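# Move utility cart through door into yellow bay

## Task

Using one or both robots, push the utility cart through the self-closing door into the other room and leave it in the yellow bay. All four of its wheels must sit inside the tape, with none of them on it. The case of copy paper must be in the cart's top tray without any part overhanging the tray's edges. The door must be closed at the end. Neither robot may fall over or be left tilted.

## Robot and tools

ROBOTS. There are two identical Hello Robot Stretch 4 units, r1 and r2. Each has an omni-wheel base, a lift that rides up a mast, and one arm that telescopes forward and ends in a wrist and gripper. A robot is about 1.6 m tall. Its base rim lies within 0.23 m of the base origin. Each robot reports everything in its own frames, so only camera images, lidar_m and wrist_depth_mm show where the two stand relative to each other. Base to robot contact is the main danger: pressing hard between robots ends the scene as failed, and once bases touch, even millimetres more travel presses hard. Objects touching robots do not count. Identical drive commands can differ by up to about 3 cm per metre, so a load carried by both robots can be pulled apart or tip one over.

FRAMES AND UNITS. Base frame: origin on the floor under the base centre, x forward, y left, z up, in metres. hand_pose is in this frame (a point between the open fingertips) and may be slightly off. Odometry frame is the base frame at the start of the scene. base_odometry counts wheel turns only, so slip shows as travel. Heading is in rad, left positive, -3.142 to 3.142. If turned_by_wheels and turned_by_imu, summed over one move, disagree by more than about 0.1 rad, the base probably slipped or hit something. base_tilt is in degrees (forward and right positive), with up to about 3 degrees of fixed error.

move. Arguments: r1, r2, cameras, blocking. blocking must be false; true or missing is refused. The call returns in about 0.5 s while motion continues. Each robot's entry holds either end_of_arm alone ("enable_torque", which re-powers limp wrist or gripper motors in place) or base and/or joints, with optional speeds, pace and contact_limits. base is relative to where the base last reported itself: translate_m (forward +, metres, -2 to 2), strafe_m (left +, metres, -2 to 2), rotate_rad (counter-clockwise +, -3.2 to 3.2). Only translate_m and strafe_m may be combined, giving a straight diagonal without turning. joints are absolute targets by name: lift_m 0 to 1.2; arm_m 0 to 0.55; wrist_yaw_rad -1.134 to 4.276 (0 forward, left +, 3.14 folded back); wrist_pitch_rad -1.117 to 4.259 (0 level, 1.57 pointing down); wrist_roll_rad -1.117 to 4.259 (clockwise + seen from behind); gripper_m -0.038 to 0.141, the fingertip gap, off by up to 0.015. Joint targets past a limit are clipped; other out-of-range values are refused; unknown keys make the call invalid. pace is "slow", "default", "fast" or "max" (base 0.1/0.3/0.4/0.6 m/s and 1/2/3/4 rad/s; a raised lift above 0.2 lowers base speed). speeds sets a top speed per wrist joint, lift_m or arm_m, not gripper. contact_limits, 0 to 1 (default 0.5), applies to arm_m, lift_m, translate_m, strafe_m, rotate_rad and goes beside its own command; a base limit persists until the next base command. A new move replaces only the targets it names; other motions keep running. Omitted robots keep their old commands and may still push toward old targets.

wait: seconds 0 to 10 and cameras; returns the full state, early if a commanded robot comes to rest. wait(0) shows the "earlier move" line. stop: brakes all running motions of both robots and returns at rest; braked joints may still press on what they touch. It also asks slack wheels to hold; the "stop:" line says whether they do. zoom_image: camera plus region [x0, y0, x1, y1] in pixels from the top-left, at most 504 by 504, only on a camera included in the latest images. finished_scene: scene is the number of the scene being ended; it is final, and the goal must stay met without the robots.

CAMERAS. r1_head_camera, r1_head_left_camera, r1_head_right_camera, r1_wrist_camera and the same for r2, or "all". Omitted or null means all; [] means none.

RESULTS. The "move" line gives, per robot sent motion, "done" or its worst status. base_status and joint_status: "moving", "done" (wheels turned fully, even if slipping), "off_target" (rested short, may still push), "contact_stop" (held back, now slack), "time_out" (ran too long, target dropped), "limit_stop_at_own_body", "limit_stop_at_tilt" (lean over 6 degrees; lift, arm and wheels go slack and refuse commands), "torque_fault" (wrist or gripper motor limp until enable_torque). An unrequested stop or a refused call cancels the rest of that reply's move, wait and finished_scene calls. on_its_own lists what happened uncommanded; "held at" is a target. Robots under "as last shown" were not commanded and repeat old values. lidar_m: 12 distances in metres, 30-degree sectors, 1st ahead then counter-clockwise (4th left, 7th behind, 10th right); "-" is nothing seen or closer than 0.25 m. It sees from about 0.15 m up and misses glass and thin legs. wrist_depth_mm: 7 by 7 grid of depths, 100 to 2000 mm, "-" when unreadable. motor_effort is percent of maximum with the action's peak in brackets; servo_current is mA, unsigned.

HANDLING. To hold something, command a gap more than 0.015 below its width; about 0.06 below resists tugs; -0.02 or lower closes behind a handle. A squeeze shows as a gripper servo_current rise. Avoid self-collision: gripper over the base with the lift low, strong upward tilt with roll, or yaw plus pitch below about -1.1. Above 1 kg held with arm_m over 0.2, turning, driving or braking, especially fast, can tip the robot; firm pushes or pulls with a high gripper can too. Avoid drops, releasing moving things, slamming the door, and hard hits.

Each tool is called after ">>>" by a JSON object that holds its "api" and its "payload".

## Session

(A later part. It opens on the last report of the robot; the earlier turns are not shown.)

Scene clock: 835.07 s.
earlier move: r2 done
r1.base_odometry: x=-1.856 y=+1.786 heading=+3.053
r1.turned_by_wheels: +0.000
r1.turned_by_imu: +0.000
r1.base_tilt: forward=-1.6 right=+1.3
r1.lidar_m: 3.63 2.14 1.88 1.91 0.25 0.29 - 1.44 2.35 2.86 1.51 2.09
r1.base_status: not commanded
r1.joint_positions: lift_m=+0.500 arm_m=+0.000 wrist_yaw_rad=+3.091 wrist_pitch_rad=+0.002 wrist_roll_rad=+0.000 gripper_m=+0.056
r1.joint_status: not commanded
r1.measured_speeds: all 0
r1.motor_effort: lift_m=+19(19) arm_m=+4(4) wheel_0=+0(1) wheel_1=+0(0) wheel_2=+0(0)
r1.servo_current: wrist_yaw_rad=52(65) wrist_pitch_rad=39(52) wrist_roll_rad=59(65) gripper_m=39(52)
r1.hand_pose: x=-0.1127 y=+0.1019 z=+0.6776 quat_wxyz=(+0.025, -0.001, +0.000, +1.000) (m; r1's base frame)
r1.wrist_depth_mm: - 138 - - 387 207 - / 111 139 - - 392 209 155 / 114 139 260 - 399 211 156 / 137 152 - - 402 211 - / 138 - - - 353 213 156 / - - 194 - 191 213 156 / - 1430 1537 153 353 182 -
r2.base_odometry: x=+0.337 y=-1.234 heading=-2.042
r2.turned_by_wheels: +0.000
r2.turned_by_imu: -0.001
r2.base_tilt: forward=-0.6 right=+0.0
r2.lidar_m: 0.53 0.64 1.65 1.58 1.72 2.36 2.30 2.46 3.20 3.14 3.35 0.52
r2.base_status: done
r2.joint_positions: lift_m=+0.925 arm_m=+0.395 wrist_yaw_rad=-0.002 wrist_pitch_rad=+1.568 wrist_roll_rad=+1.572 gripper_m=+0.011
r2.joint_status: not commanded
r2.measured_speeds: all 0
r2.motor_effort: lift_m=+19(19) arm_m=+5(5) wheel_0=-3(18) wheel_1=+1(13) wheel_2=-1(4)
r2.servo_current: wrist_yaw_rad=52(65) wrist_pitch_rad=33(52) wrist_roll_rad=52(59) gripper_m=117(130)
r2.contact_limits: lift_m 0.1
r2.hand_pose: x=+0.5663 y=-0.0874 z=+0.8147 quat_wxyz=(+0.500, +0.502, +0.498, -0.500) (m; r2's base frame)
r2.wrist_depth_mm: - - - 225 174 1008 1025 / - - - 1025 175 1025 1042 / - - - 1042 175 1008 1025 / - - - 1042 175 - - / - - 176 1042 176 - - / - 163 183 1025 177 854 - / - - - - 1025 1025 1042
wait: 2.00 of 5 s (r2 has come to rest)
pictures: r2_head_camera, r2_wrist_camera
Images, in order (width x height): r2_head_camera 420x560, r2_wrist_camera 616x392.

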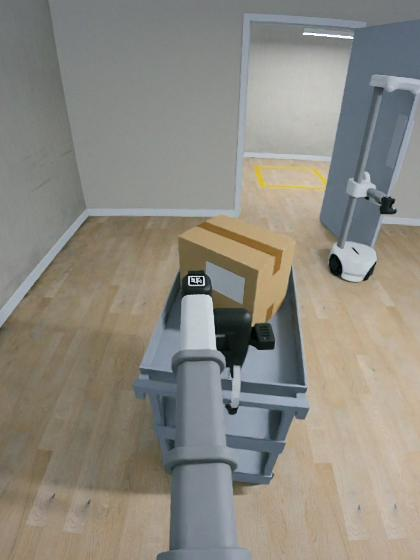

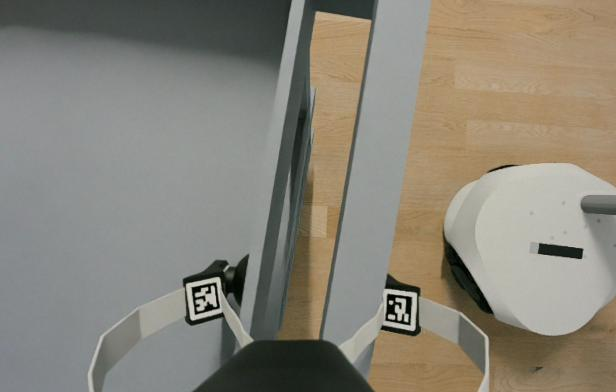

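>>> {"api": "move", "payload": {"r2": {"base":{"rotate_rad":-0.26},"pace":"slow"}, "blocking": false, "cameras": []}}

>>> {"api": "wait", "payload": {"seconds": 3, "cameras": []}}

>>> {"api": "move", "payload": {"r2": {"base":{"strafe_m":0.28}}, "blocking": false, "cameras": []}}

>>> {"api": "wait", "payload": {"seconds": 5, "cameras": ["r2_head_camera","r2_wrist_camera"]}}

Scene clock: 841.90 s.
move: r2 moving
r1: as last shown
r1.lidar_m: 3.67 2.18 1.90 1.90 0.25 0.32 - 1.46 2.35 2.86 1.52 1.98
r1.servo_current: wrist_yaw_rad=52(52) wrist_pitch_rad=33(59) wrist_roll_rad=52(65) gripper_m=39(46)
r1.wrist_depth_mm: - 138 - - 387 207 - / 111 138 - - 392 209 156 / 115 139 259 - 397 211 156 / 137 152 - - 402 212 - / 138 - - - 353 211 156 / - - 193 - 191 212 157 / - 1464 1499 153 353 181 -
r2.base_odometry: x=+0.337 y=-1.235 heading=-2.166
r2.turned_by_wheels: -0.124
r2.turned_by_imu: -0.120
r2.base_tilt: forward=-0.7 right=+0.1
r2.lidar_m: 0.53 0.56 1.70 1.58 1.64 2.19 2.28 2.35 3.14 3.13 3.24 0.57
r2.base_status: rotate_rad moving
r2.joint_positions: lift_m=+0.925 arm_m=+0.395 wrist_yaw_rad=-0.001 wrist_pitch_rad=+1.567 wrist_roll_rad=+1.572 gripper_m=+0.011
r2.joint_status: not commanded
r2.measured_speeds: translate_m=+0.002 strafe_m=+0.001 rotate_rad=-0.483 lift_m=+0.000 arm_m=+0.000 wrist_yaw_rad=+0.020 wrist_pitch_rad=-0.021 wrist_roll_rad=-0.009
r2.motor_effort: lift_m=+19(19) arm_m=+6(6) wheel_0=+10(13) wheel_1=+8(9) wheel_2=+14(14)
r2.servo_current: wrist_yaw_rad=39(59) wrist_pitch_rad=39(46) wrist_roll_rad=46(59) gripper_m=124(124)
r2.contact_limits: lift_m 0.1
r2.hand_pose: x=+0.5667 y=-0.0874 z=+0.8147 quat_wxyz=(+0.500, +0.501, +0.499, -0.500) (m; r2's base frame)
r2.wrist_depth_mm: - - 175 231 1008 1008 1008 / - - - 525 1008 1008 1008 / - - - 535 1008 1008 1025 / - - - 559 1008 1008 - / - - 203 1042 1025 1025 - / - 164 187 176 176 155 - / - 138 - - 1042 1025 1025
pictures: none
No camera images: "cameras" was empty.

Scene clock: 842.77 s.
earlier move: r2 done
r1.base_odometry: x=-1.856 y=+1.786 heading=+3.053
r1.turned_by_wheels: +0.000
r1.turned_by_imu: +0.000
r1.base_tilt: forward=-1.6 right=+1.3
r1.lidar_m: 3.64 2.18 1.89 1.89 0.25 0.33 - 1.45 2.36 2.85 1.52 1.82
r1.base_status: not commanded
r1.joint_positions: lift_m=+0.500 arm_m=+0.000 wrist_yaw_rad=+3.091 wrist_pitch_rad=+0.002 wrist_roll_rad=+0.000 gripper_m=+0.056
r1.joint_status: not commanded
r1.measured_speeds: all 0
r1.motor_effort: lift_m=+19(19) arm_m=+4(4) wheel_0=+0(1) wheel_1=+0(0) wheel_2=+0(0)
r1.servo_current: wrist_yaw_rad=39(59) wrist_pitch_rad=39(59) wrist_roll_rad=33(65) gripper_m=52(52)
r1.hand_pose: x=-0.1127 y=+0.1019 z=+0.6776 quat_wxyz=(+0.025, -0.001, +0.000, +1.000) (m; r1's base frame)
r1.wrist_depth_mm: - 138 - - 384 206 - / 111 139 - - 392 209 155 / 114 139 259 - 394 211 156 / 137 152 - - 399 211 - / 138 - - - 355 212 156 / - - 193 - 191 212 156 / - 1430 1499 153 353 182 -
r2.base_odometry: x=+0.337 y=-1.234 heading=-2.301
r2.turned_by_wheels: -0.135
r2.turned_by_imu: -0.131
r2.base_tilt: forward=-0.7 right=+0.1
r2.lidar_m: 0.49 0.51 1.80 1.56 1.58 1.98 2.27 2.29 2.82 3.13 3.17 0.57
r2.base_status: done
r2.joint_positions: lift_m=+0.925 arm_m=+0.395 wrist_yaw_rad=+0.004 wrist_pitch_rad=+1.567 wrist_roll_rad=+1.568 gripper_m=+0.011
r2.joint_status: not commanded
r2.measured_speeds: all 0
r2.motor_effort: lift_m=+19(19) arm_m=+4(6) wheel_0=+4(16) wheel_1=+4(9) wheel_2=+5(14)
r2.servo_current: wrist_yaw_rad=46(59) wrist_pitch_rad=39(52) wrist_roll_rad=59(59) gripper_m=117(124)
r2.contact_limits: lift_m 0.1
r2.hand_pose: x=+0.5673 y=-0.0874 z=+0.8147 quat_wxyz=(+0.503, +0.499, +0.501, -0.497) (m; r2's base frame)
r2.wrist_depth_mm: 222 233 208 174 1025 1025 1008 / - - 220 174 1025 1008 1025 / - - 197 174 1025 1042 1025 / - - 193 175 1025 1025 - / - - 196 175 1042 - - / - 165 185 176 179 - - / - 139 - - 1025 1042 1025
wait: 0.87 of 3 s (r2 has come to rest)
pictures: none
No camera images: "cameras" was empty.

Scene clock: 843.27 s.
move: r2 moving
r1: as last shown
r1.lidar_m: 3.64 2.18 1.89 1.89 0.25 0.31 - 1.45 2.36 2.85 1.51 1.85
r1.motor_effort: lift_m=+19(19) arm_m=+4(4) wheel_0=-1(1) wheel_1=+0(0) wheel_2=+0(0)
r1.servo_current: wrist_yaw_rad=46(65) wrist_pitch_rad=39(52) wrist_roll_rad=46(52) gripper_m=39(52)
r1.wrist_depth_mm: - 138 - - 387 208 - / 111 139 - - 392 209 155 / 114 139 260 - 394 211 156 / 137 152 - - 399 211 - / 138 - - - 355 213 156 / - - 193 - 190 213 156 / - 1397 1537 153 355 181 -
r2.base_odometry: x=+0.364 y=-1.259 heading=-2.301
r2.turned_by_wheels: +0.000
r2.turned_by_imu: -0.001
r2.base_tilt: forward=-0.6 right=+0.1
r2.lidar_m: 0.50 0.51 1.76 1.55 1.52 1.94 2.28 2.32 2.81 3.15 3.19 0.58
r2.base_status: strafe_m moving
r2.joint_positions: lift_m=+0.925 arm_m=+0.395 wrist_yaw_rad=+0.004 wrist_pitch_rad=+1.567 wrist_roll_rad=+1.568 gripper_m=+0.011
r2.joint_status: not commanded
r2.measured_speeds: translate_m=+0.001 strafe_m=+0.141 rotate_rad=-0.007 lift_m=+0.000 arm_m=+0.000 wrist_yaw_rad=+0.000 wrist_pitch_rad=+0.000 wrist_roll_rad=+0.000
r2.motor_effort: lift_m=+19(19) arm_m=+4(4) wheel_0=-13(18) wheel_1=+10(11) wheel_2=+0(4)
r2.servo_current: wrist_yaw_rad=52(65) wrist_pitch_rad=46(46) wrist_roll_rad=39(59) gripper_m=124(124)
r2.contact_limits: lift_m 0.1
r2.hand_pose: x=+0.5673 y=-0.0874 z=+0.8147 quat_wxyz=(+0.503, +0.499, +0.501, -0.497) (m; r2's base frame)
r2.wrist_depth_mm: 228 239 213 175 1025 1025 1008 / - - 195 175 1025 1025 1025 / - - 206 175 1008 1008 1025 / - - 189 175 1025 1025 - / - - 200 175 1025 - - / - 165 185 175 179 - - / - 139 - - 1042 1025 1025
pictures: none
No camera images: "cameras" was empty.

Scene clock: 845.03 s.
earlier move: r2 done
r1.base_odometry: x=-1.856 y=+1.786 heading=+3.053
r1.turned_by_wheels: +0.000
r1.turned_by_imu: +0.000
r1.base_tilt: forward=-1.6 right=+1.2
r1.lidar_m: 3.62 2.19 1.88 1.88 0.25 0.31 - 1.44 2.36 2.83 1.57 4.71
r1.base_status: not commanded
r1.joint_positions: lift_m=+0.500 arm_m=+0.000 wrist_yaw_rad=+3.091 wrist_pitch_rad=+0.002 wrist_roll_rad=+0.000 gripper_m=+0.056
r1.joint_status: not commanded
r1.measured_speeds: all 0
r1.motor_effort: lift_m=+19(19) arm_m=+4(4) wheel_0=+0(1) wheel_1=+0(1) wheel_2=+0(0)
r1.servo_current: wrist_yaw_rad=59(72) wrist_pitch_rad=46(52) wrist_roll_rad=39(59) gripper_m=46(52)
r1.hand_pose: x=-0.1127 y=+0.1019 z=+0.6776 quat_wxyz=(+0.025, -0.001, +0.000, +1.000) (m; r1's base frame)
r1.wrist_depth_mm: - 138 - - 387 208 - / 111 138 - - 392 209 156 / 115 139 260 - 397 211 156 / 137 151 - - 399 212 - / 138 - - - 353 213 156 / - - 193 - 191 212 156 / - 1464 1537 153 353 182 -
r2.base_odometry: x=+0.546 y=-1.421 heading=-2.301
r2.turned_by_wheels: +0.000
r2.turned_by_imu: -0.001
r2.base_tilt: forward=-0.7 right=+0.1
r2.lidar_m: 0.53 0.63 1.47 1.31 1.32 1.58 2.33 2.34 2.88 3.42 3.44 0.52
r2.base_status: done
r2.joint_positions: lift_m=+0.925 arm_m=+0.395 wrist_yaw_rad=-0.003 wrist_pitch_rad=+1.567 wrist_roll_rad=+1.573 gripper_m=+0.011
r2.joint_status: not commanded
r2.measured_speeds: all 0
r2.motor_effort: lift_m=+19(19) arm_m=+4(5) wheel_0=-4(18) wheel_1=+0(13) wheel_2=-1(4)
r2.servo_current: wrist_yaw_rad=39(65) wrist_pitch_rad=39(46) wrist_roll_rad=46(59) gripper_m=124(130)
r2.contact_limits: lift_m 0.1
r2.hand_pose: x=+0.5667 y=-0.0874 z=+0.8147 quat_wxyz=(+0.500, +0.502, +0.498, -0.500) (m; r2's base frame)
r2.wrist_depth_mm: - - - - 174 1042 1025 / - - - 175 191 1042 991 / - - - 1025 175 1042 1025 / - - - 1025 175 - - / - - 192 1025 175 1025 - / - 158 181 1025 175 854 - / - - - - 1008 1008 1025
wait: 1.77 of 5 s (r2 has come to rest)
pictures: r2_head_camera, r2_wrist_camera
Images, in order (width x height): r2_head_camera 420x560, r2_wrist_camera 616x392.

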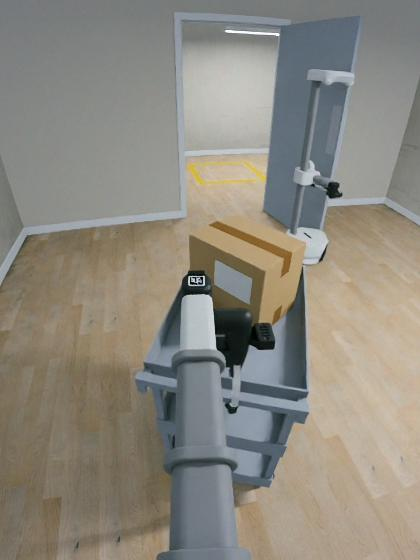

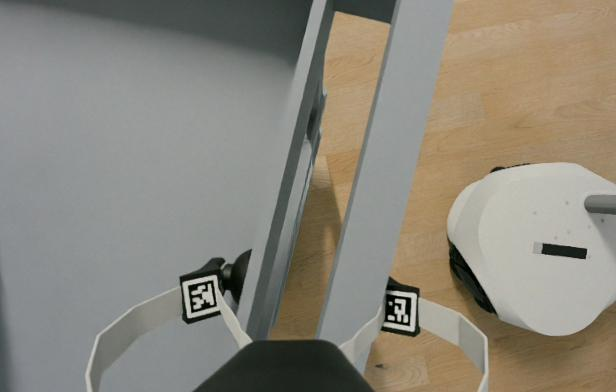

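>>> {"api": "move", "payload": {"r2": {"base":{"translate_m":0.1,"strafe_m":-0.1},"pace":"slow"}, "blocking": false, "cameras": []}}

>>> {"api": "wait", "payload": {"seconds": 5, "cameras": ["r2_head_camera","r2_wrist_camera"]}}

Scene clock: 851.17 s.
move: r2 moving
r1: as last shown
r1.base_tilt: forward=-1.6 right=+1.3
r1.lidar_m: 3.64 2.19 1.88 1.89 0.25 0.32 - 1.47 2.36 2.86 1.57 4.68
r1.motor_effort: lift_m=+19(19) arm_m=+4(4) wheel_0=+0(1) wheel_1=+0(0) wheel_2=+0(0)
r1.servo_current: wrist_yaw_rad=52(59) wrist_pitch_rad=46(46) wrist_roll_rad=59(59) gripper_m=46(46)
r1.wrist_depth_mm: - 138 - - 387 207 - / 111 139 - - 392 209 155 / 114 139 260 - 394 211 156 / 137 152 - - 399 211 - / 138 - - - 353 213 157 / - - 194 - 191 213 157 / - 1397 1537 154 353 182 -
r2.base_odometry: x=+0.533 y=-1.422 heading=-2.302
r2.turned_by_wheels: -0.001
r2.turned_by_imu: +0.000
r2.base_tilt: forward=-0.7 right=+0.1
r2.lidar_m: 0.54 0.61 1.52 1.34 1.33 1.64 2.35 2.36 2.86 3.39 3.43 0.51
r2.base_status: translate_m moving; strafe_m moving
r2.joint_positions: lift_m=+0.925 arm_m=+0.395 wrist_yaw_rad=-0.004 wrist_pitch_rad=+1.569 wrist_roll_rad=+1.573 gripper_m=+0.011
r2.joint_status: not commanded
r2.measured_speeds: translate_m=+0.035 strafe_m=-0.035 rotate_rad=+0.003 lift_m=+0.000 arm_m=+0.000 wrist_yaw_rad=-0.005 wrist_pitch_rad=+0.016 wrist_roll_rad=+0.000
r2.motor_effort: lift_m=+19(19) arm_m=+4(4) wheel_0=+8(8) wheel_1=-7(7) wheel_2=-12(14)
r2.servo_current: wrist_yaw_rad=52(52) wrist_pitch_rad=39(46) wrist_roll_rad=52(65) gripper_m=130(130)
r2.contact_limits: lift_m 0.1
r2.hand_pose: x=+0.5662 y=-0.0874 z=+0.8147 quat_wxyz=(+0.499, +0.502, +0.498, -0.501) (m; r2's base frame)
r2.wrist_depth_mm: - - - - 174 1025 1025 / - - - 176 174 1042 1025 / - - - 1042 175 1042 1025 / - - - 1025 175 - - / - - - 1008 175 - - / - 158 182 1025 176 854 - / - - - - 1060 1042 1042
pictures: none
No camera images: "cameras" was empty.

Scene clock: 853.40 s.
earlier move: r2 done
r1.base_odometry: x=-1.856 y=+1.786 heading=+3.053
r1.turned_by_wheels: +0.000
r1.turned_by_imu: +0.000
r1.base_tilt: forward=-1.6 right=+1.3
r1.lidar_m: 3.62 2.16 1.87 1.91 0.25 0.33 - 1.43 2.38 2.85 1.46 2.51
r1.base_status: not commanded
r1.joint_positions: lift_m=+0.500 arm_m=+0.000 wrist_yaw_rad=+3.091 wrist_pitch_rad=+0.002 wrist_roll_rad=+0.000 gripper_m=+0.056
r1.joint_status: not commanded
r1.measured_speeds: all 0
r1.motor_effort: lift_m=+19(19) arm_m=+4(4) wheel_0=+0(1) wheel_1=+0(0) wheel_2=+0(0)
r1.servo_current: wrist_yaw_rad=52(72) wrist_pitch_rad=39(52) wrist_roll_rad=20(72) gripper_m=39(52)
r1.hand_pose: x=-0.1127 y=+0.1019 z=+0.6776 quat_wxyz=(+0.025, -0.001, +0.000, +1.000) (m; r1's base frame)
r1.wrist_depth_mm: - 138 - - 389 208 - / 111 138 - - 397 209 155 / 115 139 259 - 399 210 156 / 137 151 - - 399 212 - / 138 - - - 351 212 156 / - - 194 - 191 213 157 / - 1397 1576 153 353 182 -
r2.base_odometry: x=+0.405 y=-1.429 heading=-2.301
r2.turned_by_wheels: +0.001
r2.turned_by_imu: +0.001
r2.base_tilt: forward=-0.7 right=+0.0
r2.lidar_m: 0.51 0.57 1.60 1.44 1.43 1.77 2.41 2.42 2.97 3.30 3.32 0.55
r2.base_status: done
r2.joint_positions: lift_m=+0.925 arm_m=+0.395 wrist_yaw_rad=-0.003 wrist_pitch_rad=+1.569 wrist_roll_rad=+1.572 gripper_m=+0.011
r2.joint_status: not commanded
r2.measured_speeds: all 0
r2.motor_effort: lift_m=+19(19) arm_m=+4(5) wheel_0=+6(12) wheel_1=-3(7) wheel_2=-4(14)
r2.servo_current: wrist_yaw_rad=59(65) wrist_pitch_rad=39(46) wrist_roll_rad=46(65) gripper_m=117(130)
r2.contact_limits: lift_m 0.1
r2.hand_pose: x=+0.5660 y=-0.0874 z=+0.8147 quat_wxyz=(+0.499, +0.501, +0.499, -0.501) (m; r2's base frame)
r2.wrist_depth_mm: - - - 228 173 1025 1008 / - - - 1042 174 1025 1008 / - - - 496 174 1025 1008 / - - - 496 175 1025 - / - - 180 243 1042 - - / - - 186 820 177 158 - / - 136 - - 1025 1060 1025
wait: 2.23 of 5 s (r2 has come to rest)
pictures: r2_head_camera, r2_wrist_camera
Images, in order (width x height): r2_head_camera 420x560, r2_wrist_camera 616x392.

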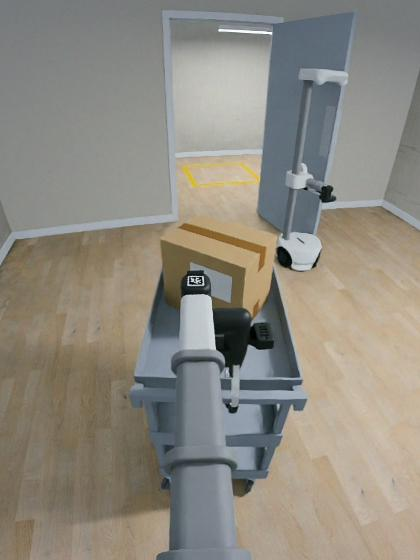

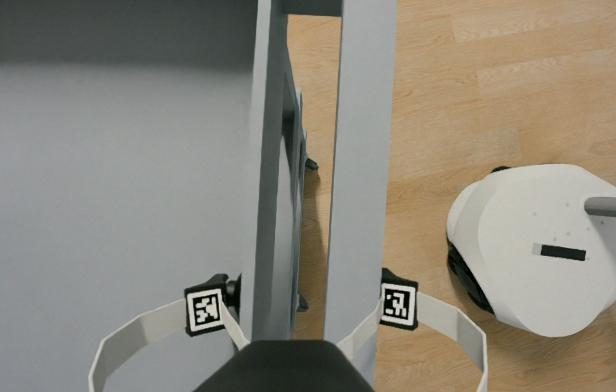

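>>> {"api": "move", "payload": {"r2": {"base":{"translate_m":0.25,"strafe_m":0.03},"pace":"slow"}, "blocking": false, "cameras": []}}

>>> {"api": "wait", "payload": {"seconds": 5, "cameras": ["r2_head_camera","r2_wrist_camera"]}}

Scene clock: 858.50 s.
move: r2 moving
r1: as last shown
r1.lidar_m: 3.63 2.19 1.89 1.90 0.25 0.31 - 1.43 2.36 2.85 1.45 2.51
r1.motor_effort: lift_m=+19(19) arm_m=+4(4) wheel_0=+0(1) wheel_1=+0(1) wheel_2=+0(0)
r1.servo_current: wrist_yaw_rad=59(59) wrist_pitch_rad=33(52) wrist_roll_rad=46(65) gripper_m=39(39)
r1.wrist_depth_mm: - 138 - - 387 207 - / 111 138 - - 394 210 156 / 115 139 260 - 397 210 156 / 137 152 - - 404 212 - / 138 - - - 353 212 156 / - - 194 - 191 213 157 / - 1430 1576 153 351 182 -
r2.base_odometry: x=+0.398 y=-1.439 heading=-2.301
r2.turned_by_wheels: +0.000
r2.turned_by_imu: +0.000
r2.base_tilt: forward=-0.7 right=+0.1
r2.lidar_m: 0.50 0.57 1.62 1.43 1.41 1.78 2.44 2.45 3.02 3.28 3.31 0.53
r2.base_status: translate_m moving; strafe_m moving
r2.joint_positions: lift_m=+0.925 arm_m=+0.395 wrist_yaw_rad=-0.003 wrist_pitch_rad=+1.569 wrist_roll_rad=+1.572 gripper_m=+0.011
r2.joint_status: not commanded
r2.measured_speeds: translate_m=+0.049 strafe_m=+0.005 rotate_rad=+0.000 lift_m=+0.000 arm_m=+0.000 wrist_yaw_rad=+0.000 wrist_pitch_rad=+0.000 wrist_roll_rad=+0.000
r2.motor_effort: lift_m=+19(19) arm_m=+4(4) wheel_0=+3(8) wheel_1=+5(8) wheel_2=-13(13)
r2.servo_current: wrist_yaw_rad=39(52) wrist_pitch_rad=39(46) wrist_roll_rad=46(52) gripper_m=130(130)
r2.contact_limits: lift_m 0.1
r2.hand_pose: x=+0.5660 y=-0.0874 z=+0.8147 quat_wxyz=(+0.499, +0.501, +0.499, -0.501) (m; r2's base frame)
r2.wrist_depth_mm: - - - 253 174 1025 1008 / - - - 1025 175 1025 1025 / - - - 496 175 1025 1042 / - - - 231 175 - - / - - 182 243 1042 - - / - 163 186 820 177 158 - / - 136 - - 1042 1042 1025
pictures: none
No camera images: "cameras" was empty.

Scene clock: 861.80 s.
earlier move: r2 done
r1.base_odometry: x=-1.856 y=+1.786 heading=+3.053
r1.turned_by_wheels: +0.000
r1.turned_by_imu: +0.000
r1.base_tilt: forward=-1.6 right=+1.3
r1.lidar_m: 3.62 2.14 1.89 1.89 0.25 0.30 - 1.46 2.35 2.84 1.22 4.69
r1.base_status: not commanded
r1.joint_positions: lift_m=+0.500 arm_m=+0.000 wrist_yaw_rad=+3.091 wrist_pitch_rad=+0.002 wrist_roll_rad=+0.000 gripper_m=+0.056
r1.joint_status: not commanded
r1.measured_speeds: all 0
r1.motor_effort: lift_m=+19(19) arm_m=+4(4) wheel_0=+0(1) wheel_1=+0(1) wheel_2=+0(0)
r1.servo_current: wrist_yaw_rad=59(72) wrist_pitch_rad=39(52) wrist_roll_rad=46(65) gripper_m=46(52)
r1.hand_pose: x=-0.1127 y=+0.1019 z=+0.6776 quat_wxyz=(+0.025, -0.001, +0.000, +1.000) (m; r1's base frame)
r1.wrist_depth_mm: - 138 - - 387 206 - / 111 138 - - 389 209 156 / 115 139 258 - 399 211 155 / 137 152 - - 399 211 - / 138 - - - 351 213 156 / - - 193 - 191 212 156 / - 1430 1537 154 351 182 -
r2.base_odometry: x=+0.261 y=-1.635 heading=-2.301
r2.turned_by_wheels: +0.000
r2.turned_by_imu: +0.000
r2.base_tilt: forward=-0.6 right=+0.1
r2.lidar_m: 0.49 0.56 1.62 1.46 1.48 1.78 2.67 2.71 3.28 3.29 3.28 0.54
r2.base_status: done
r2.joint_positions: lift_m=+0.925 arm_m=+0.395 wrist_yaw_rad=-0.003 wrist_pitch_rad=+1.569 wrist_roll_rad=+1.572 gripper_m=+0.011
r2.joint_status: not commanded
r2.measured_speeds: all 0
r2.motor_effort: lift_m=+19(19) arm_m=+3(5) wheel_0=+4(8) wheel_1=+4(8) wheel_2=-6(14)
r2.servo_current: wrist_yaw_rad=52(59) wrist_pitch_rad=39(46) wrist_roll_rad=46(65) gripper_m=124(130)
r2.contact_limits: lift_m 0.1
r2.hand_pose: x=+0.5660 y=-0.0874 z=+0.8147 quat_wxyz=(+0.499, +0.501, +0.499, -0.501) (m; r2's base frame)
r2.wrist_depth_mm: - - - 223 174 1008 1025 / - - - 530 1025 1025 1025 / - - - 544 1025 1025 1025 / - - - 238 1008 1008 - / - - 186 243 1025 - - / - - 186 245 176 150 - / - 135 - - 1008 1025 1025
wait: 3.30 of 5 s (r2 has come to rest)
pictures: r2_head_camera, r2_wrist_camera
Images, in order (width x height): r2_head_camera 420x560, r2_wrist_camera 616x392.

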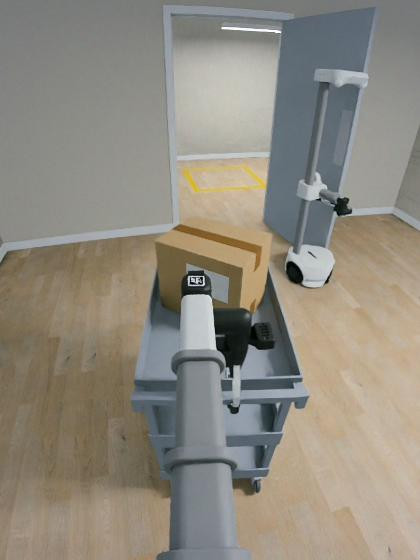

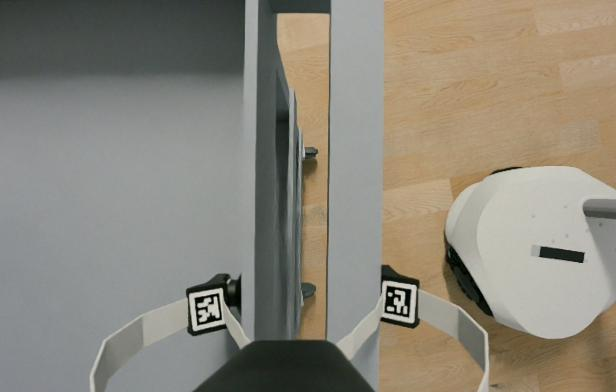

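>>> {"api": "move", "payload": {"r2": {"base":{"strafe_m":0.07},"pace":"slow"}, "blocking": false, "cameras": []}}

>>> {"api": "wait", "payload": {"seconds": 3, "cameras": []}}

>>> {"api": "move", "payload": {"r2": {"base":{"translate_m":0.3,"strafe_m":0.04},"pace":"slow"}, "blocking": false, "cameras": []}}

>>> {"api": "wait", "payload": {"seconds": 6, "cameras": ["r2_head_camera","r2_wrist_camera"]}}

Scene clock: 867.63 s.
move: r2 moving
r1: as last shown
r1.lidar_m: 3.66 2.18 1.88 1.89 0.25 0.30 - 1.44 2.33 2.84 1.27 4.69
r1.motor_effort: lift_m=+19(19) arm_m=+4(4) wheel_0=+0(0) wheel_1=+0(0) wheel_2=+0(0)
r1.servo_current: wrist_yaw_rad=39(59) wrist_pitch_rad=33(46) wrist_roll_rad=39(52) gripper_m=46(52)
r1.wrist_depth_mm: - 138 - - 384 207 - / 111 139 - - 394 209 156 / 115 139 259 - 394 211 156 / 137 151 - - 402 212 - / 138 - - - 353 213 156 / - - 193 - 191 213 157 / - 1430 1499 153 351 181 -
r2.base_odometry: x=+0.271 y=-1.645 heading=-2.301
r2.turned_by_wheels: +0.000
r2.turned_by_imu: +0.000
r2.base_tilt: forward=-0.7 right=+0.1
r2.lidar_m: 0.50 0.59 1.63 1.44 1.45 1.79 2.68 2.69 3.27 3.30 3.31 0.54
r2.base_status: strafe_m moving
r2.joint_positions: lift_m=+0.925 arm_m=+0.395 wrist_yaw_rad=-0.003 wrist_pitch_rad=+1.569 wrist_roll_rad=+1.572 gripper_m=+0.011
r2.joint_status: not commanded
r2.measured_speeds: translate_m=+0.000 strafe_m=+0.057 rotate_rad=+0.002 lift_m=+0.000 arm_m=+0.000 wrist_yaw_rad=+0.000 wrist_pitch_rad=+0.000 wrist_roll_rad=+0.000
r2.motor_effort: lift_m=+19(19) arm_m=+4(4) wheel_0=-7(10) wheel_1=+6(8) wheel_2=+0(6)
r2.servo_current: wrist_yaw_rad=52(59) wrist_pitch_rad=39(46) wrist_roll_rad=46(52) gripper_m=117(124)
r2.contact_limits: lift_m 0.1
r2.hand_pose: x=+0.5660 y=-0.0874 z=+0.8147 quat_wxyz=(+0.499, +0.501, +0.499, -0.501) (m; r2's base frame)
r2.wrist_depth_mm: - - - 224 174 1008 1025 / - - - 496 174 1025 1008 / - - - 227 175 1025 1025 / - - - 235 175 1042 - / - - 183 241 1025 - - / - 162 185 1025 176 150 - / - 135 - - 1025 1025 1008
pictures: none
No camera images: "cameras" was empty.

Scene clock: 868.97 s.
earlier move: r2 done
r1.base_odometry: x=-1.856 y=+1.786 heading=+3.053
r1.turned_by_wheels: +0.000
r1.turned_by_imu: +0.000
r1.base_tilt: forward=-1.6 right=+1.3
r1.lidar_m: 3.66 2.16 1.88 1.90 0.25 0.31 - 1.46 2.35 1.52 1.25 4.68
r1.base_status: not commanded
r1.joint_positions: lift_m=+0.500 arm_m=+0.000 wrist_yaw_rad=+3.091 wrist_pitch_rad=+0.002 wrist_roll_rad=+0.000 gripper_m=+0.056
r1.joint_status: not commanded
r1.measured_speeds: all 0
r1.motor_effort: lift_m=+19(19) arm_m=+4(4) wheel_0=-1(1) wheel_1=+0(0) wheel_2=+0(0)
r1.servo_current: wrist_yaw_rad=46(72) wrist_pitch_rad=39(52) wrist_roll_rad=46(65) gripper_m=39(52)
r1.hand_pose: x=-0.1127 y=+0.1019 z=+0.6776 quat_wxyz=(+0.025, -0.001, +0.000, +1.000) (m; r1's base frame)
r1.wrist_depth_mm: - 138 - - 389 207 - / 111 138 - - 389 208 155 / 114 139 258 - 399 211 156 / 137 152 - - 402 211 - / 138 - - - 353 213 157 / - - 194 - 191 213 157 / - 1464 1537 153 353 182 -
r2.base_odometry: x=+0.313 y=-1.682 heading=-2.301
r2.turned_by_wheels: +0.000
r2.turned_by_imu: +0.000
r2.base_tilt: forward=-0.7 right=+0.1
r2.lidar_m: 0.55 0.58 1.55 1.40 1.41 1.72 2.68 2.69 3.24 3.34 3.36 0.54
r2.base_status: done
r2.joint_positions: lift_m=+0.925 arm_m=+0.395 wrist_yaw_rad=-0.003 wrist_pitch_rad=+1.568 wrist_roll_rad=+1.572 gripper_m=+0.011
r2.joint_status: not commanded
r2.measured_speeds: all 0
r2.motor_effort: lift_m=+19(19) arm_m=+4(4) wheel_0=-9(12) wheel_1=+2(8) wheel_2=+0(6)
r2.servo_current: wrist_yaw_rad=39(59) wrist_pitch_rad=39(52) wrist_roll_rad=46(59) gripper_m=124(130)
r2.contact_limits: lift_m 0.1
r2.hand_pose: x=+0.5664 y=-0.0874 z=+0.8147 quat_wxyz=(+0.500, +0.502, +0.498, -0.500) (m; r2's base frame)
r2.wrist_depth_mm: - - - 249 175 1025 1025 / - - - 233 175 1025 1025 / - - - 866 175 1025 1008 / - - - 496 176 1008 - / - - 183 820 1008 1025 - / - 164 185 500 176 156 - / - - - - 1025 1025 1025
wait: 1.33 of 3 s (r2 has come to rest)
pictures: none
No camera images: "cameras" was empty.

Scene clock: 869.47 s.
move: r2 moving
r1: as last shown
r1.lidar_m: 3.67 2.17 1.88 1.89 0.25 0.31 - 1.46 2.33 1.52 1.26 4.68
r1.motor_effort: lift_m=+19(19) arm_m=+3(4) wheel_0=+0(1) wheel_1=+0(0) wheel_2=+0(0)
r1.servo_current: wrist_yaw_rad=65(65) wrist_pitch_rad=46(46) wrist_roll_rad=59(65) gripper_m=39(46)
r1.wrist_depth_mm: - 138 - - 389 207 - / 111 139 - - 389 209 155 / 115 139 259 - 397 211 156 / 137 151 - - 402 212 - / 138 - - - 351 213 156 / - - 193 - 191 212 157 / - 1430 1537 153 353 182 -
r2.base_odometry: x=+0.306 y=-1.692 heading=-2.301
r2.turned_by_wheels: +0.000
r2.turned_by_imu: +0.000
r2.base_tilt: forward=-0.7 right=+0.0
r2.lidar_m: 0.54 0.61 1.54 1.38 1.41 1.71 2.71 2.74 3.32 3.35 3.37 0.54
r2.base_status: translate_m moving; strafe_m moving
r2.joint_positions: lift_m=+0.925 arm_m=+0.395 wrist_yaw_rad=-0.003 wrist_pitch_rad=+1.568 wrist_roll_rad=+1.572 gripper_m=+0.011
r2.joint_status: not commanded
r2.measured_speeds: translate_m=+0.049 strafe_m=+0.006 rotate_rad=+0.003 lift_m=+0.000 arm_m=+0.000 wrist_yaw_rad=+0.000 wrist_pitch_rad=+0.000 wrist_roll_rad=+0.000
r2.motor_effort: lift_m=+19(19) arm_m=+4(4) wheel_0=+4(9) wheel_1=+7(7) wheel_2=-12(12)
r2.servo_current: wrist_yaw_rad=39(59) wrist_pitch_rad=39(46) wrist_roll_rad=46(52) gripper_m=124(130)
r2.contact_limits: lift_m 0.1
r2.hand_pose: x=+0.5664 y=-0.0874 z=+0.8147 quat_wxyz=(+0.500, +0.502, +0.498, -0.500) (m; r2's base frame)
r2.wrist_depth_mm: - - - 247 174 1025 1025 / - - - 1042 174 1025 1025 / - - - 496 175 1025 1008 / - - - 544 175 - - / - - 176 854 1042 - - / - 158 185 1042 178 - - / - - - - 1025 1042 1025
pictures: none
No camera images: "cameras" was empty.

Scene clock: 873.27 s.
earlier move: r2 done
r1.base_odometry: x=-1.856 y=+1.786 heading=+3.053
r1.turned_by_wheels: +0.000
r1.turned_by_imu: +0.000
r1.base_tilt: forward=-1.6 right=+1.2
r1.lidar_m: 3.64 2.16 1.90 1.89 0.25 0.31 - 1.47 2.38 1.13 1.07 4.70
r1.base_status: not commanded
r1.joint_positions: lift_m=+0.500 arm_m=+0.000 wrist_yaw_rad=+3.091 wrist_pitch_rad=+0.002 wrist_roll_rad=+0.000 gripper_m=+0.056
r1.joint_status: not commanded
r1.measured_speeds: all 0
r1.motor_effort: lift_m=+19(19) arm_m=+3(4) wheel_0=+0(1) wheel_1=+0(0) wheel_2=+0(0)
r1.servo_current: wrist_yaw_rad=33(72) wrist_pitch_rad=39(52) wrist_roll_rad=33(65) gripper_m=39(46)
r1.hand_pose: x=-0.1127 y=+0.1019 z=+0.6776 quat_wxyz=(+0.025, -0.001, +0.000, +1.000) (m; r1's base frame)
r1.wrist_depth_mm: - 138 - - 387 208 - / 111 138 - - 392 208 155 / 115 139 259 - 397 210 156 / 137 152 - - 402 210 - / 138 - - - 351 213 156 / - - 194 - 191 211 157 / - 1430 1537 154 355 182 -
r2.base_odometry: x=+0.142 y=-1.932 heading=-2.301
r2.turned_by_wheels: +0.000
r2.turned_by_imu: +0.001
r2.base_tilt: forward=-0.6 right=+0.0
r2.lidar_m: 0.51 0.57 1.57 1.41 1.40 1.74 3.00 2.99 3.66 3.34 3.36 0.54
r2.base_status: done
r2.joint_positions: lift_m=+0.925 arm_m=+0.395 wrist_yaw_rad=-0.003 wrist_pitch_rad=+1.570 wrist_roll_rad=+1.572 gripper_m=+0.011
r2.joint_status: not commanded
r2.measured_speeds: all 0
r2.motor_effort: lift_m=+19(19) arm_m=+4(4) wheel_0=+6(11) wheel_1=+4(9) wheel_2=-5(15)
r2.servo_current: wrist_yaw_rad=46(65) wrist_pitch_rad=39(52) wrist_roll_rad=39(59) gripper_m=124(130)
r2.contact_limits: lift_m 0.1
r2.hand_pose: x=+0.5657 y=-0.0874 z=+0.8147 quat_wxyz=(+0.499, +0.501, +0.499, -0.501) (m; r2's base frame)
r2.wrist_depth_mm: - - - 244 173 1025 1025 / - - - 1025 173 1025 1025 / - - - 496 174 1008 1008 / - - - 224 174 - - / - - 175 239 198 - - / - - 185 820 177 159 - / - 135 - - 1042 1025 1025
wait: 3.80 of 6 s (r2 has come to rest)
pictures: r2_head_camera, r2_wrist_camera
Images, in order (width x height): r2_head_camera 420x560, r2_wrist_camera 616x392.

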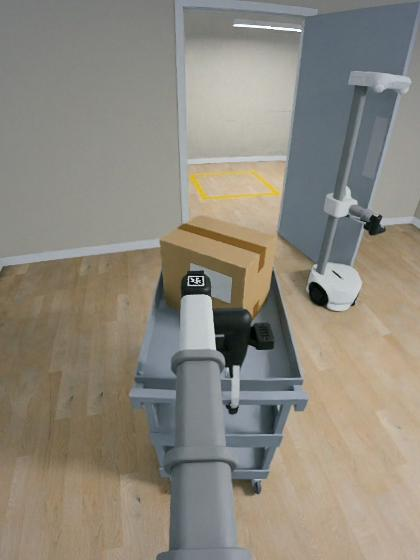

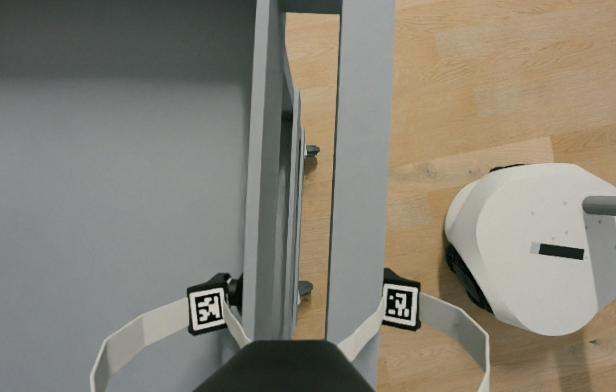

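>>> {"api": "move", "payload": {"r2": {"base":{"rotate_rad":-0.1},"pace":"slow"}, "blocking": false, "cameras": []}}

>>> {"api": "wait", "payload": {"seconds": 3, "cameras": []}}

>>> {"api": "move", "payload": {"r2": {"base":{"strafe_m":0.13},"pace":"slow"}, "blocking": false, "cameras": []}}

>>> {"api": "wait", "payload": {"seconds": 4, "cameras": []}}

>>> {"api": "move", "payload": {"r2": {"base":{"translate_m":0.3,"strafe_m":0.03},"pace":"slow"}, "blocking": false, "cameras": []}}

>>> {"api": "wait", "payload": {"seconds": 6, "cameras": ["r2_head_camera","r2_wrist_camera"]}}

Scene clock: 882.43 s.
move: r2 moving
r1: as last shown
r1.base_tilt: forward=-1.6 right=+1.3
r1.lidar_m: 3.65 2.17 1.90 1.90 0.25 0.30 - 1.46 2.36 1.13 1.06 4.70
r1.servo_current: wrist_yaw_rad=33(65) wrist_pitch_rad=39(52) wrist_roll_rad=39(52) gripper_m=39(46)
r1.wrist_depth_mm: - 138 - - 387 208 - / 111 139 - - 392 209 155 / 115 139 260 - 402 211 156 / 137 152 - - 402 211 - / 138 - - - 353 213 157 / - - 193 - 191 213 157 / - 1430 1537 153 353 182 -
r2.base_odometry: x=+0.142 y=-1.932 heading=-2.391
r2.turned_by_wheels: -0.091
r2.turned_by_imu: -0.087
r2.base_tilt: forward=-0.7 right=+0.0
r2.lidar_m: 0.51 0.55 1.65 1.39 1.41 1.61 2.87 2.98 3.44 3.35 3.33 0.56
r2.base_status: rotate_rad moving
r2.joint_positions: lift_m=+0.925 arm_m=+0.395 wrist_yaw_rad=+0.001 wrist_pitch_rad=+1.569 wrist_roll_rad=+1.569 gripper_m=+0.011
r2.joint_status: not commanded
r2.measured_speeds: translate_m=+0.000 strafe_m=+0.000 rotate_rad=-0.149 lift_m=+0.000 arm_m=+0.000 wrist_yaw_rad=+0.008 wrist_pitch_rad=-0.003 wrist_roll_rad=-0.006
r2.motor_effort: lift_m=+19(19) arm_m=+5(5) wheel_0=+5(15) wheel_1=+5(10) wheel_2=+6(12)
r2.servo_current: wrist_yaw_rad=52(59) wrist_pitch_rad=39(46) wrist_roll_rad=39(52) gripper_m=117(124)
r2.contact_limits: lift_m 0.1
r2.hand_pose: x=+0.5665 y=-0.0874 z=+0.8147 quat_wxyz=(+0.501, +0.500, +0.500, -0.499) (m; r2's base frame)
r2.wrist_depth_mm: - - 209 174 1025 1025 1008 / - - 193 175 1025 1025 1008 / - - 181 175 1025 1008 1008 / - - 200 176 1042 1025 - / - - 185 175 1025 - - / - 164 185 236 179 155 - / - 138 - - 1042 1008 1025
pictures: none
No camera images: "cameras" was empty.

Scene clock: 882.83 s.
earlier move: r2 done
r1.base_odometry: x=-1.856 y=+1.786 heading=+3.053
r1.turned_by_wheels: +0.000
r1.turned_by_imu: +0.000
r1.base_tilt: forward=-1.6 right=+1.2
r1.lidar_m: 3.64 2.16 1.89 1.89 0.25 0.31 - 1.45 2.32 1.10 1.07 4.68
r1.base_status: not commanded
r1.joint_positions: lift_m=+0.500 arm_m=+0.000 wrist_yaw_rad=+3.091 wrist_pitch_rad=+0.002 wrist_roll_rad=+0.000 gripper_m=+0.056
r1.joint_status: not commanded
r1.measured_speeds: all 0
r1.motor_effort: lift_m=+19(19) arm_m=+4(4) wheel_0=+0(1) wheel_1=+0(0) wheel_2=+0(0)
r1.servo_current: wrist_yaw_rad=52(72) wrist_pitch_rad=46(52) wrist_roll_rad=39(52) gripper_m=39(46)
r1.hand_pose: x=-0.1127 y=+0.1019 z=+0.6776 quat_wxyz=(+0.025, -0.001, +0.000, +1.000) (m; r1's base frame)
r1.wrist_depth_mm: - 138 - - 387 207 - / 111 139 - - 392 208 155 / 114 139 259 - 399 211 156 / 137 152 - - 402 211 - / 138 - - - 351 213 156 / - - 193 - 191 211 157 / - 1430 1537 153 353 182 -
r2.base_odometry: x=+0.142 y=-1.932 heading=-2.399
r2.turned_by_wheels: -0.008
r2.turned_by_imu: -0.008
r2.base_tilt: forward=-0.6 right=+0.0
r2.lidar_m: 0.49 0.54 1.66 1.40 1.40 1.61 2.85 2.99 3.45 3.34 3.33 0.59
r2.base_status: done
r2.joint_positions: lift_m=+0.925 arm_m=+0.395 wrist_yaw_rad=+0.001 wrist_pitch_rad=+1.569 wrist_roll_rad=+1.569 gripper_m=+0.011
r2.joint_status: not commanded
r2.measured_speeds: all 0
r2.motor_effort: lift_m=+19(19) arm_m=+5(5) wheel_0=+5(15) wheel_1=+5(10) wheel_2=+7(12)
r2.servo_current: wrist_yaw_rad=59(59) wrist_pitch_rad=39(46) wrist_roll_rad=52(59) gripper_m=117(130)
r2.contact_limits: lift_m 0.1
r2.hand_pose: x=+0.5666 y=-0.0874 z=+0.8147 quat_wxyz=(+0.501, +0.500, +0.500, -0.499) (m; r2's base frame)
r2.wrist_depth_mm: 236 - 212 174 1025 1025 1008 / - - 206 174 1008 1025 1008 / - - 188 175 1025 1025 1025 / - - 206 175 1025 1008 - / - - 191 176 1025 - - / - 165 187 176 178 155 - / - 139 - - 1042 1042 1025
wait: 0.40 of 3 s (r2 has come to rest)
pictures: none
No camera images: "cameras" was empty.

Scene clock: 883.33 s.
move: r2 moving
r1: as last shown
r1.base_tilt: forward=-1.6 right=+1.3
r1.lidar_m: 3.63 2.17 1.89 1.89 0.25 0.30 - 1.44 2.35 1.15 1.09 4.69
r1.servo_current: wrist_yaw_rad=46(59) wrist_pitch_rad=46(52) wrist_roll_rad=52(72) gripper_m=46(46)
r1.wrist_depth_mm: - 138 - - 387 207 - / 111 139 - - 392 209 156 / 114 139 259 - 399 211 156 / 137 152 - - 399 211 - / 138 - - - 351 212 156 / - - 193 - 191 213 157 / - 1464 1576 153 355 182 -
r2.base_odometry: x=+0.152 y=-1.942 heading=-2.400
r2.turned_by_wheels: +0.000
r2.turned_by_imu: +0.000
r2.base_tilt: forward=-0.6 right=+0.1
r2.lidar_m: 0.51 0.52 1.63 1.41 1.39 1.58 2.80 2.98 3.42 3.36 3.34 0.54
r2.base_status: strafe_m moving
r2.joint_positions: lift_m=+0.925 arm_m=+0.395 wrist_yaw_rad=+0.001 wrist_pitch_rad=+1.569 wrist_roll_rad=+1.569 gripper_m=+0.011
r2.joint_status: not commanded
r2.measured_speeds: translate_m=+0.000 strafe_m=+0.056 rotate_rad=-0.002 lift_m=+0.000 arm_m=+0.000 wrist_yaw_rad=+0.000 wrist_pitch_rad=+0.000 wrist_roll_rad=+0.000
r2.motor_effort: lift_m=+19(19) arm_m=+5(5) wheel_0=-5(8) wheel_1=+8(10) wheel_2=+0(5)
r2.servo_current: wrist_yaw_rad=46(59) wrist_pitch_rad=46(46) wrist_roll_rad=46(59) gripper_m=124(124)
r2.contact_limits: lift_m 0.1
r2.hand_pose: x=+0.5665 y=-0.0874 z=+0.8147 quat_wxyz=(+0.501, +0.500, +0.500, -0.499) (m; r2's base frame)
r2.wrist_depth_mm: - - 213 175 1008 1025 1008 / - - 193 176 1042 1025 1042 / - - 180 176 1025 1008 1042 / - - 200 176 1025 1025 - / - - 184 176 1025 - - / - 164 187 245 179 - - / - 138 - - 1025 1025 1025
pictures: none
No camera images: "cameras" was empty.

Scene clock: 885.27 s.
earlier move: r2 done
r1.base_odometry: x=-1.856 y=+1.786 heading=+3.053
r1.turned_by_wheels: +0.000
r1.turned_by_imu: +0.000
r1.base_tilt: forward=-1.6 right=+1.2
r1.lidar_m: 3.63 2.17 1.88 1.88 0.25 0.28 - 1.46 2.35 1.11 1.11 4.69
r1.base_status: not commanded
r1.joint_positions: lift_m=+0.500 arm_m=+0.000 wrist_yaw_rad=+3.091 wrist_pitch_rad=+0.002 wrist_roll_rad=+0.000 gripper_m=+0.056
r1.joint_status: not commanded
r1.measured_speeds: all 0
r1.motor_effort: lift_m=+19(19) arm_m=+4(4) wheel_0=+0(1) wheel_1=+0(0) wheel_2=+0(0)
r1.servo_current: wrist_yaw_rad=46(72) wrist_pitch_rad=46(52) wrist_roll_rad=46(72) gripper_m=39(46)
r1.hand_pose: x=-0.1127 y=+0.1019 z=+0.6776 quat_wxyz=(+0.025, -0.001, +0.000, +1.000) (m; r1's base frame)
r1.wrist_depth_mm: - 138 - - 387 207 - / 111 138 - - 392 210 155 / 115 139 259 - 397 211 156 / 137 152 - - 402 211 - / 138 - - - 355 213 156 / - - 193 - 191 211 157 / - 1430 1537 153 355 182 -
r2.base_odometry: x=+0.230 y=-2.027 heading=-2.400
r2.turned_by_wheels: +0.000
r2.turned_by_imu: -0.001
r2.base_tilt: forward=-0.7 right=+0.1
r2.lidar_m: 0.51 0.57 1.51 1.29 1.30 1.48 2.56 3.04 3.49 3.46 3.46 0.53
r2.base_status: done
r2.joint_positions: lift_m=+0.925 arm_m=+0.395 wrist_yaw_rad=+0.001 wrist_pitch_rad=+1.568 wrist_roll_rad=+1.570 gripper_m=+0.011
r2.joint_status: not commanded
r2.measured_speeds: all 0
r2.motor_effort: lift_m=+19(19) arm_m=+5(5) wheel_0=-6(13) wheel_1=+2(10) wheel_2=+0(5)
r2.servo_current: wrist_yaw_rad=59(59) wrist_pitch_rad=39(46) wrist_roll_rad=39(59) gripper_m=124(130)
r2.contact_limits: lift_m 0.1
r2.hand_pose: x=+0.5666 y=-0.0874 z=+0.8147 quat_wxyz=(+0.501, +0.500, +0.500, -0.499) (m; r2's base frame)
r2.wrist_depth_mm: - - - 223 1008 1025 1008 / - - - 496 1008 1025 1025 / - - - 508 1025 1008 1025 / - - - 539 1025 1025 - / - - 197 1042 1025 1025 - / - 158 185 199 176 155 - / - - - - 1025 1025 1042
wait: 1.93 of 4 s (r2 has come to rest)
pictures: none
No camera images: "cameras" was empty.

Scene clock: 885.77 s.
move: r2 moving
r1: as last shown
r1.base_tilt: forward=-1.6 right=+1.3
r1.lidar_m: 3.64 2.16 1.87 1.90 0.25 0.30 - 1.43 2.36 1.15 1.07 4.69
r1.motor_effort: lift_m=+19(19) arm_m=+3(4) wheel_0=+0(1) wheel_1=+0(0) wheel_2=+0(0)
r1.servo_current: wrist_yaw_rad=46(59) wrist_pitch_rad=46(46) wrist_roll_rad=52(59) gripper_m=39(46)
r1.wrist_depth_mm: - 138 - - 389 207 - / 111 138 - - 394 208 155 / 115 139 258 - 399 210 156 / 137 152 - - 402 211 - / 138 - - - 353 213 156 / - - 194 - 191 213 157 / - 1464 1537 153 353 182 -
r2.base_odometry: x=+0.222 y=-2.037 heading=-2.400
r2.turned_by_wheels: +0.000
r2.turned_by_imu: +0.000
r2.base_tilt: forward=-0.6 right=+0.1
r2.lidar_m: 0.52 0.55 1.52 1.29 1.26 1.46 2.56 3.03 3.51 3.46 3.47 0.53
r2.base_status: translate_m moving; strafe_m moving
r2.joint_positions: lift_m=+0.925 arm_m=+0.395 wrist_yaw_rad=-0.001 wrist_pitch_rad=+1.568 wrist_roll_rad=+1.570 gripper_m=+0.011
r2.joint_status: not commanded
r2.measured_speeds: translate_m=+0.049 strafe_m=+0.005 rotate_rad=+0.001 lift_m=+0.000 arm_m=+0.000 wrist_yaw_rad=-0.002 wrist_pitch_rad=+0.000 wrist_roll_rad=+0.000
r2.motor_effort: lift_m=+19(19) arm_m=+5(5) wheel_0=+5(6) wheel_1=+7(7) wheel_2=-12(12)
r2.servo_current: wrist_yaw_rad=46(65) wrist_pitch_rad=39(46) wrist_roll_rad=52(52) gripper_m=124(124)
r2.contact_limits: lift_m 0.1
r2.hand_pose: x=+0.5665 y=-0.0874 z=+0.8147 quat_wxyz=(+0.501, +0.501, +0.499, -0.499) (m; r2's base frame)
r2.wrist_depth_mm: - - - 221 174 1042 1025 / - - - 237 1042 1025 1025 / - - - 245 1042 1025 1025 / - - - 1042 1025 - - / - - 196 809 1042 - - / - 164 185 866 177 - - / - - - - 1042 1025 1025
pictures: none
No camera images: "cameras" was empty.

Scene clock: 889.57 s.
earlier move: r2 done
r1.base_odometry: x=-1.856 y=+1.786 heading=+3.053
r1.turned_by_wheels: +0.000
r1.turned_by_imu: +0.000
r1.base_tilt: forward=-1.6 right=+1.3
r1.lidar_m: 3.66 2.17 1.88 1.90 0.25 0.28 - 1.44 2.37 1.03 1.23 4.68
r1.base_status: not commanded
r1.joint_positions: lift_m=+0.500 arm_m=+0.000 wrist_yaw_rad=+3.091 wrist_pitch_rad=+0.002 wrist_roll_rad=+0.000 gripper_m=+0.056
r1.joint_status: not commanded
r1.measured_speeds: all 0
r1.motor_effort: lift_m=+19(19) arm_m=+3(4) wheel_0=+0(1) wheel_1=+0(0) wheel_2=+0(0)
r1.servo_current: wrist_yaw_rad=46(72) wrist_pitch_rad=39(52) wrist_roll_rad=33(72) gripper_m=46(52)
r1.hand_pose: x=-0.1127 y=+0.1019 z=+0.6776 quat_wxyz=(+0.025, -0.001, +0.000, +1.000) (m; r1's base frame)
r1.wrist_depth_mm: - 138 - - 387 207 - / 111 138 - - 392 209 155 / 115 139 259 - 399 211 155 / 137 152 - - 397 211 - / 138 - - - 355 212 156 / - - 194 - 191 213 157 / - 1397 1537 153 353 182 -
r2.base_odometry: x=+0.030 y=-2.252 heading=-2.399
r2.turned_by_wheels: +0.001
r2.turned_by_imu: +0.002
r2.base_tilt: forward=-0.6 right=+0.0
r2.lidar_m: 0.48 0.49 1.57 1.35 1.35 1.54 2.68 3.31 3.79 3.41 3.42 0.55
r2.base_status: done
r2.joint_positions: lift_m=+0.925 arm_m=+0.395 wrist_yaw_rad=+0.000 wrist_pitch_rad=+1.571 wrist_roll_rad=+1.568 gripper_m=+0.011
r2.joint_status: not commanded
r2.measured_speeds: all 0
r2.motor_effort: lift_m=+19(19) arm_m=+5(5) wheel_0=+8(14) wheel_1=+7(10) wheel_2=-5(15)
r2.servo_current: wrist_yaw_rad=46(65) wrist_pitch_rad=39(46) wrist_roll_rad=52(59) gripper_m=124(130)
r2.contact_limits: lift_m 0.1
r2.hand_pose: x=+0.5657 y=-0.0874 z=+0.8147 quat_wxyz=(+0.501, +0.499, +0.501, -0.499) (m; r2's base frame)
r2.wrist_depth_mm: 224 231 213 174 1025 1042 1025 / - - 202 175 1025 1025 1025 / - - 205 175 1025 1025 1025 / - - 201 175 1025 1025 - / - - 185 175 1042 - - / - - 185 216 178 152 - / - 135 - - 177 1042 1042
wait: 3.80 of 6 s (r2 has come to rest)
pictures: r2_head_camera, r2_wrist_camera
Images, in order (width x height): r2_head_camera 420x560, r2_wrist_camera 616x392.

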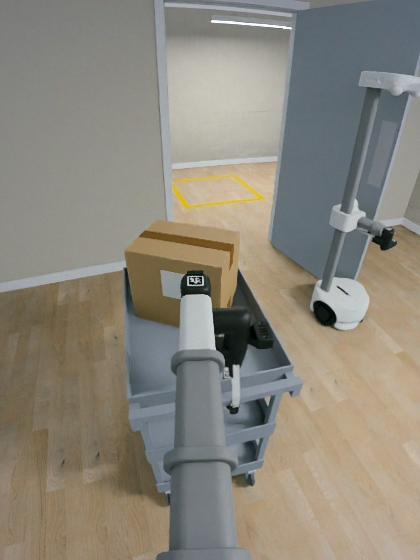

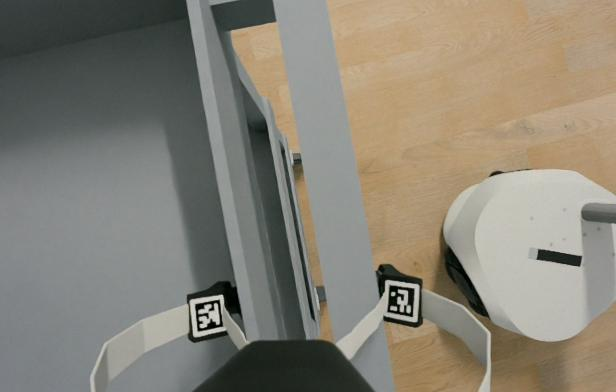

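>>> {"api": "move", "payload": {"r2": {"base":{"translate_m":-0.35,"strafe_m":0.2},"pace":"slow"}, "blocking": false, "cameras": []}}

>>> {"api": "wait", "payload": {"seconds": 6, "cameras": ["r2_head_camera","r2_wrist_camera"]}}

Scene clock: 896.03 s.
move: r2 moving
r1: as last shown
r1.lidar_m: 3.69 2.14 1.89 1.90 0.25 0.32 - 1.45 2.37 1.03 1.22 4.70
r1.motor_effort: lift_m=+19(19) arm_m=+4(4) wheel_0=+0(1) wheel_1=+0(0) wheel_2=+0(0)
r1.servo_current: wrist_yaw_rad=46(52) wrist_pitch_rad=46(46) wrist_roll_rad=52(72) gripper_m=46(46)
r1.wrist_depth_mm: - 138 - - 384 207 - / 111 138 - - 392 209 156 / 115 139 258 - 399 211 156 / 137 152 - - 399 211 - / 138 - - - 353 213 156 / - - 194 - 191 213 157 / - 1430 1499 153 353 181 -
r2.base_odometry: x=+0.043 y=-2.249 heading=-2.399
r2.turned_by_wheels: +0.000
r2.turned_by_imu: +0.001
r2.base_tilt: forward=-0.7 right=+0.1
r2.lidar_m: 0.50 0.52 1.58 1.32 1.33 1.56 2.66 3.32 3.84 3.42 3.40 0.57
r2.base_status: translate_m moving; strafe_m moving
r2.joint_positions: lift_m=+0.925 arm_m=+0.395 wrist_yaw_rad=+0.002 wrist_pitch_rad=+1.568 wrist_roll_rad=+1.568 gripper_m=+0.011
r2.joint_status: not commanded
r2.measured_speeds: translate_m=-0.048 strafe_m=+0.027 rotate_rad=-0.004 lift_m=+0.000 arm_m=+0.000 wrist_yaw_rad=+0.004 wrist_pitch_rad=-0.014 wrist_roll_rad=+0.000
r2.motor_effort: lift_m=+19(19) arm_m=+5(5) wheel_0=-6(9) wheel_1=+2(7) wheel_2=+12(13)
r2.servo_current: wrist_yaw_rad=33(52) wrist_pitch_rad=46(46) wrist_roll_rad=46(59) gripper_m=124(124)
r2.contact_limits: lift_m 0.1
r2.hand_pose: x=+0.5669 y=-0.0874 z=+0.8147 quat_wxyz=(+0.502, +0.500, +0.500, -0.498) (m; r2's base frame)
r2.wrist_depth_mm: 227 236 217 175 1008 1008 1008 / - - 203 175 1025 1008 1008 / - - 202 175 1025 1008 1008 / - - 189 175 1025 1042 - / - - 201 176 1042 - - / - 163 186 176 179 157 - / - 138 - - 1025 1008 1008
pictures: none
No camera images: "cameras" was empty.

Scene clock: 900.73 s.
earlier move: r2 done
r1.base_odometry: x=-1.856 y=+1.786 heading=+3.053
r1.turned_by_wheels: +0.000
r1.turned_by_imu: +0.000
r1.base_tilt: forward=-1.6 right=+1.3
r1.lidar_m: 3.65 2.16 1.89 1.91 0.25 0.30 - 1.44 2.35 1.28 1.36 4.69
r1.base_status: not commanded
r1.joint_positions: lift_m=+0.500 arm_m=+0.000 wrist_yaw_rad=+3.091 wrist_pitch_rad=+0.002 wrist_roll_rad=+0.000 gripper_m=+0.056
r1.joint_status: not commanded
r1.measured_speeds: all 0
r1.motor_effort: lift_m=+19(19) arm_m=+4(4) wheel_0=+0(1) wheel_1=+0(0) wheel_2=+0(0)
r1.servo_current: wrist_yaw_rad=72(72) wrist_pitch_rad=46(52) wrist_roll_rad=52(72) gripper_m=39(46)
r1.hand_pose: x=-0.1127 y=+0.1019 z=+0.6776 quat_wxyz=(+0.025, -0.001, +0.000, +1.000) (m; r1's base frame)
r1.wrist_depth_mm: - 138 - - 387 207 - / 111 139 - - 389 209 155 / 115 139 260 - 397 211 156 / 137 153 - - 397 212 - / 138 - - - 351 213 156 / - - 194 - 191 213 157 / - 1430 1499 154 355 182 -
r2.base_odometry: x=+0.422 y=-2.163 heading=-2.399
r2.turned_by_wheels: -0.001
r2.turned_by_imu: +0.000
r2.base_tilt: forward=-0.7 right=+0.1
r2.lidar_m: 0.54 0.58 1.26 1.02 1.06 1.23 2.12 3.06 3.51 3.69 3.69 0.55
r2.base_status: done
r2.joint_positions: lift_m=+0.925 arm_m=+0.395 wrist_yaw_rad=+0.000 wrist_pitch_rad=+1.565 wrist_roll_rad=+1.571 gripper_m=+0.011
r2.joint_status: not commanded
r2.measured_speeds: all 0
r2.motor_effort: lift_m=+19(19) arm_m=+5(5) wheel_0=-5(12) wheel_1=-6(7) wheel_2=+5(13)
r2.servo_current: wrist_yaw_rad=39(65) wrist_pitch_rad=46(52) wrist_roll_rad=46(65) gripper_m=124(130)
r2.contact_limits: lift_m 0.1
r2.hand_pose: x=+0.5676 y=-0.0874 z=+0.8147 quat_wxyz=(+0.501, +0.501, +0.499, -0.499) (m; r2's base frame)
r2.wrist_depth_mm: - - - 226 174 1025 1008 / - - - 477 175 1025 1008 / - - - 229 175 1008 1008 / - - - 500 1008 1008 - / - - 197 1025 1025 1008 - / - 165 183 500 179 946 - / - - - - 1008 1025 991
wait: 4.70 of 6 s (r2 has come to rest)
pictures: r2_head_camera, r2_wrist_camera
Images, in order (width x height): r2_head_camera 420x560, r2_wrist_camera 616x392.

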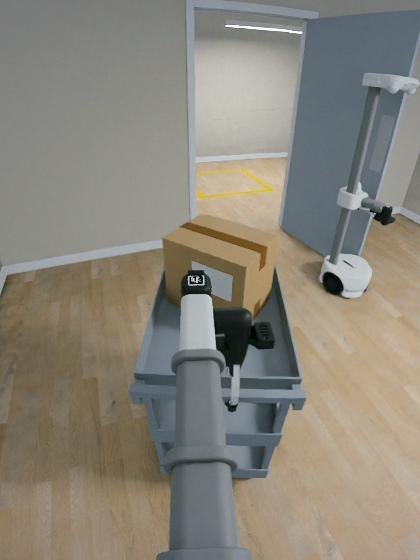

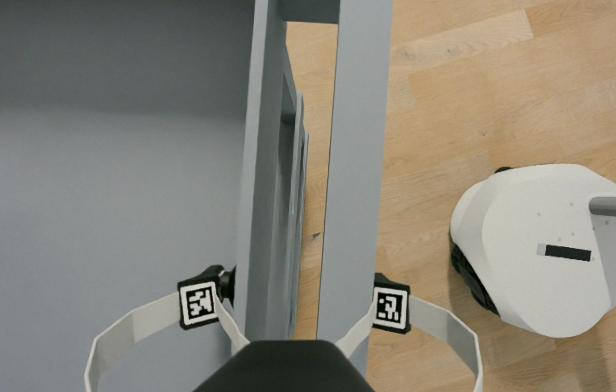

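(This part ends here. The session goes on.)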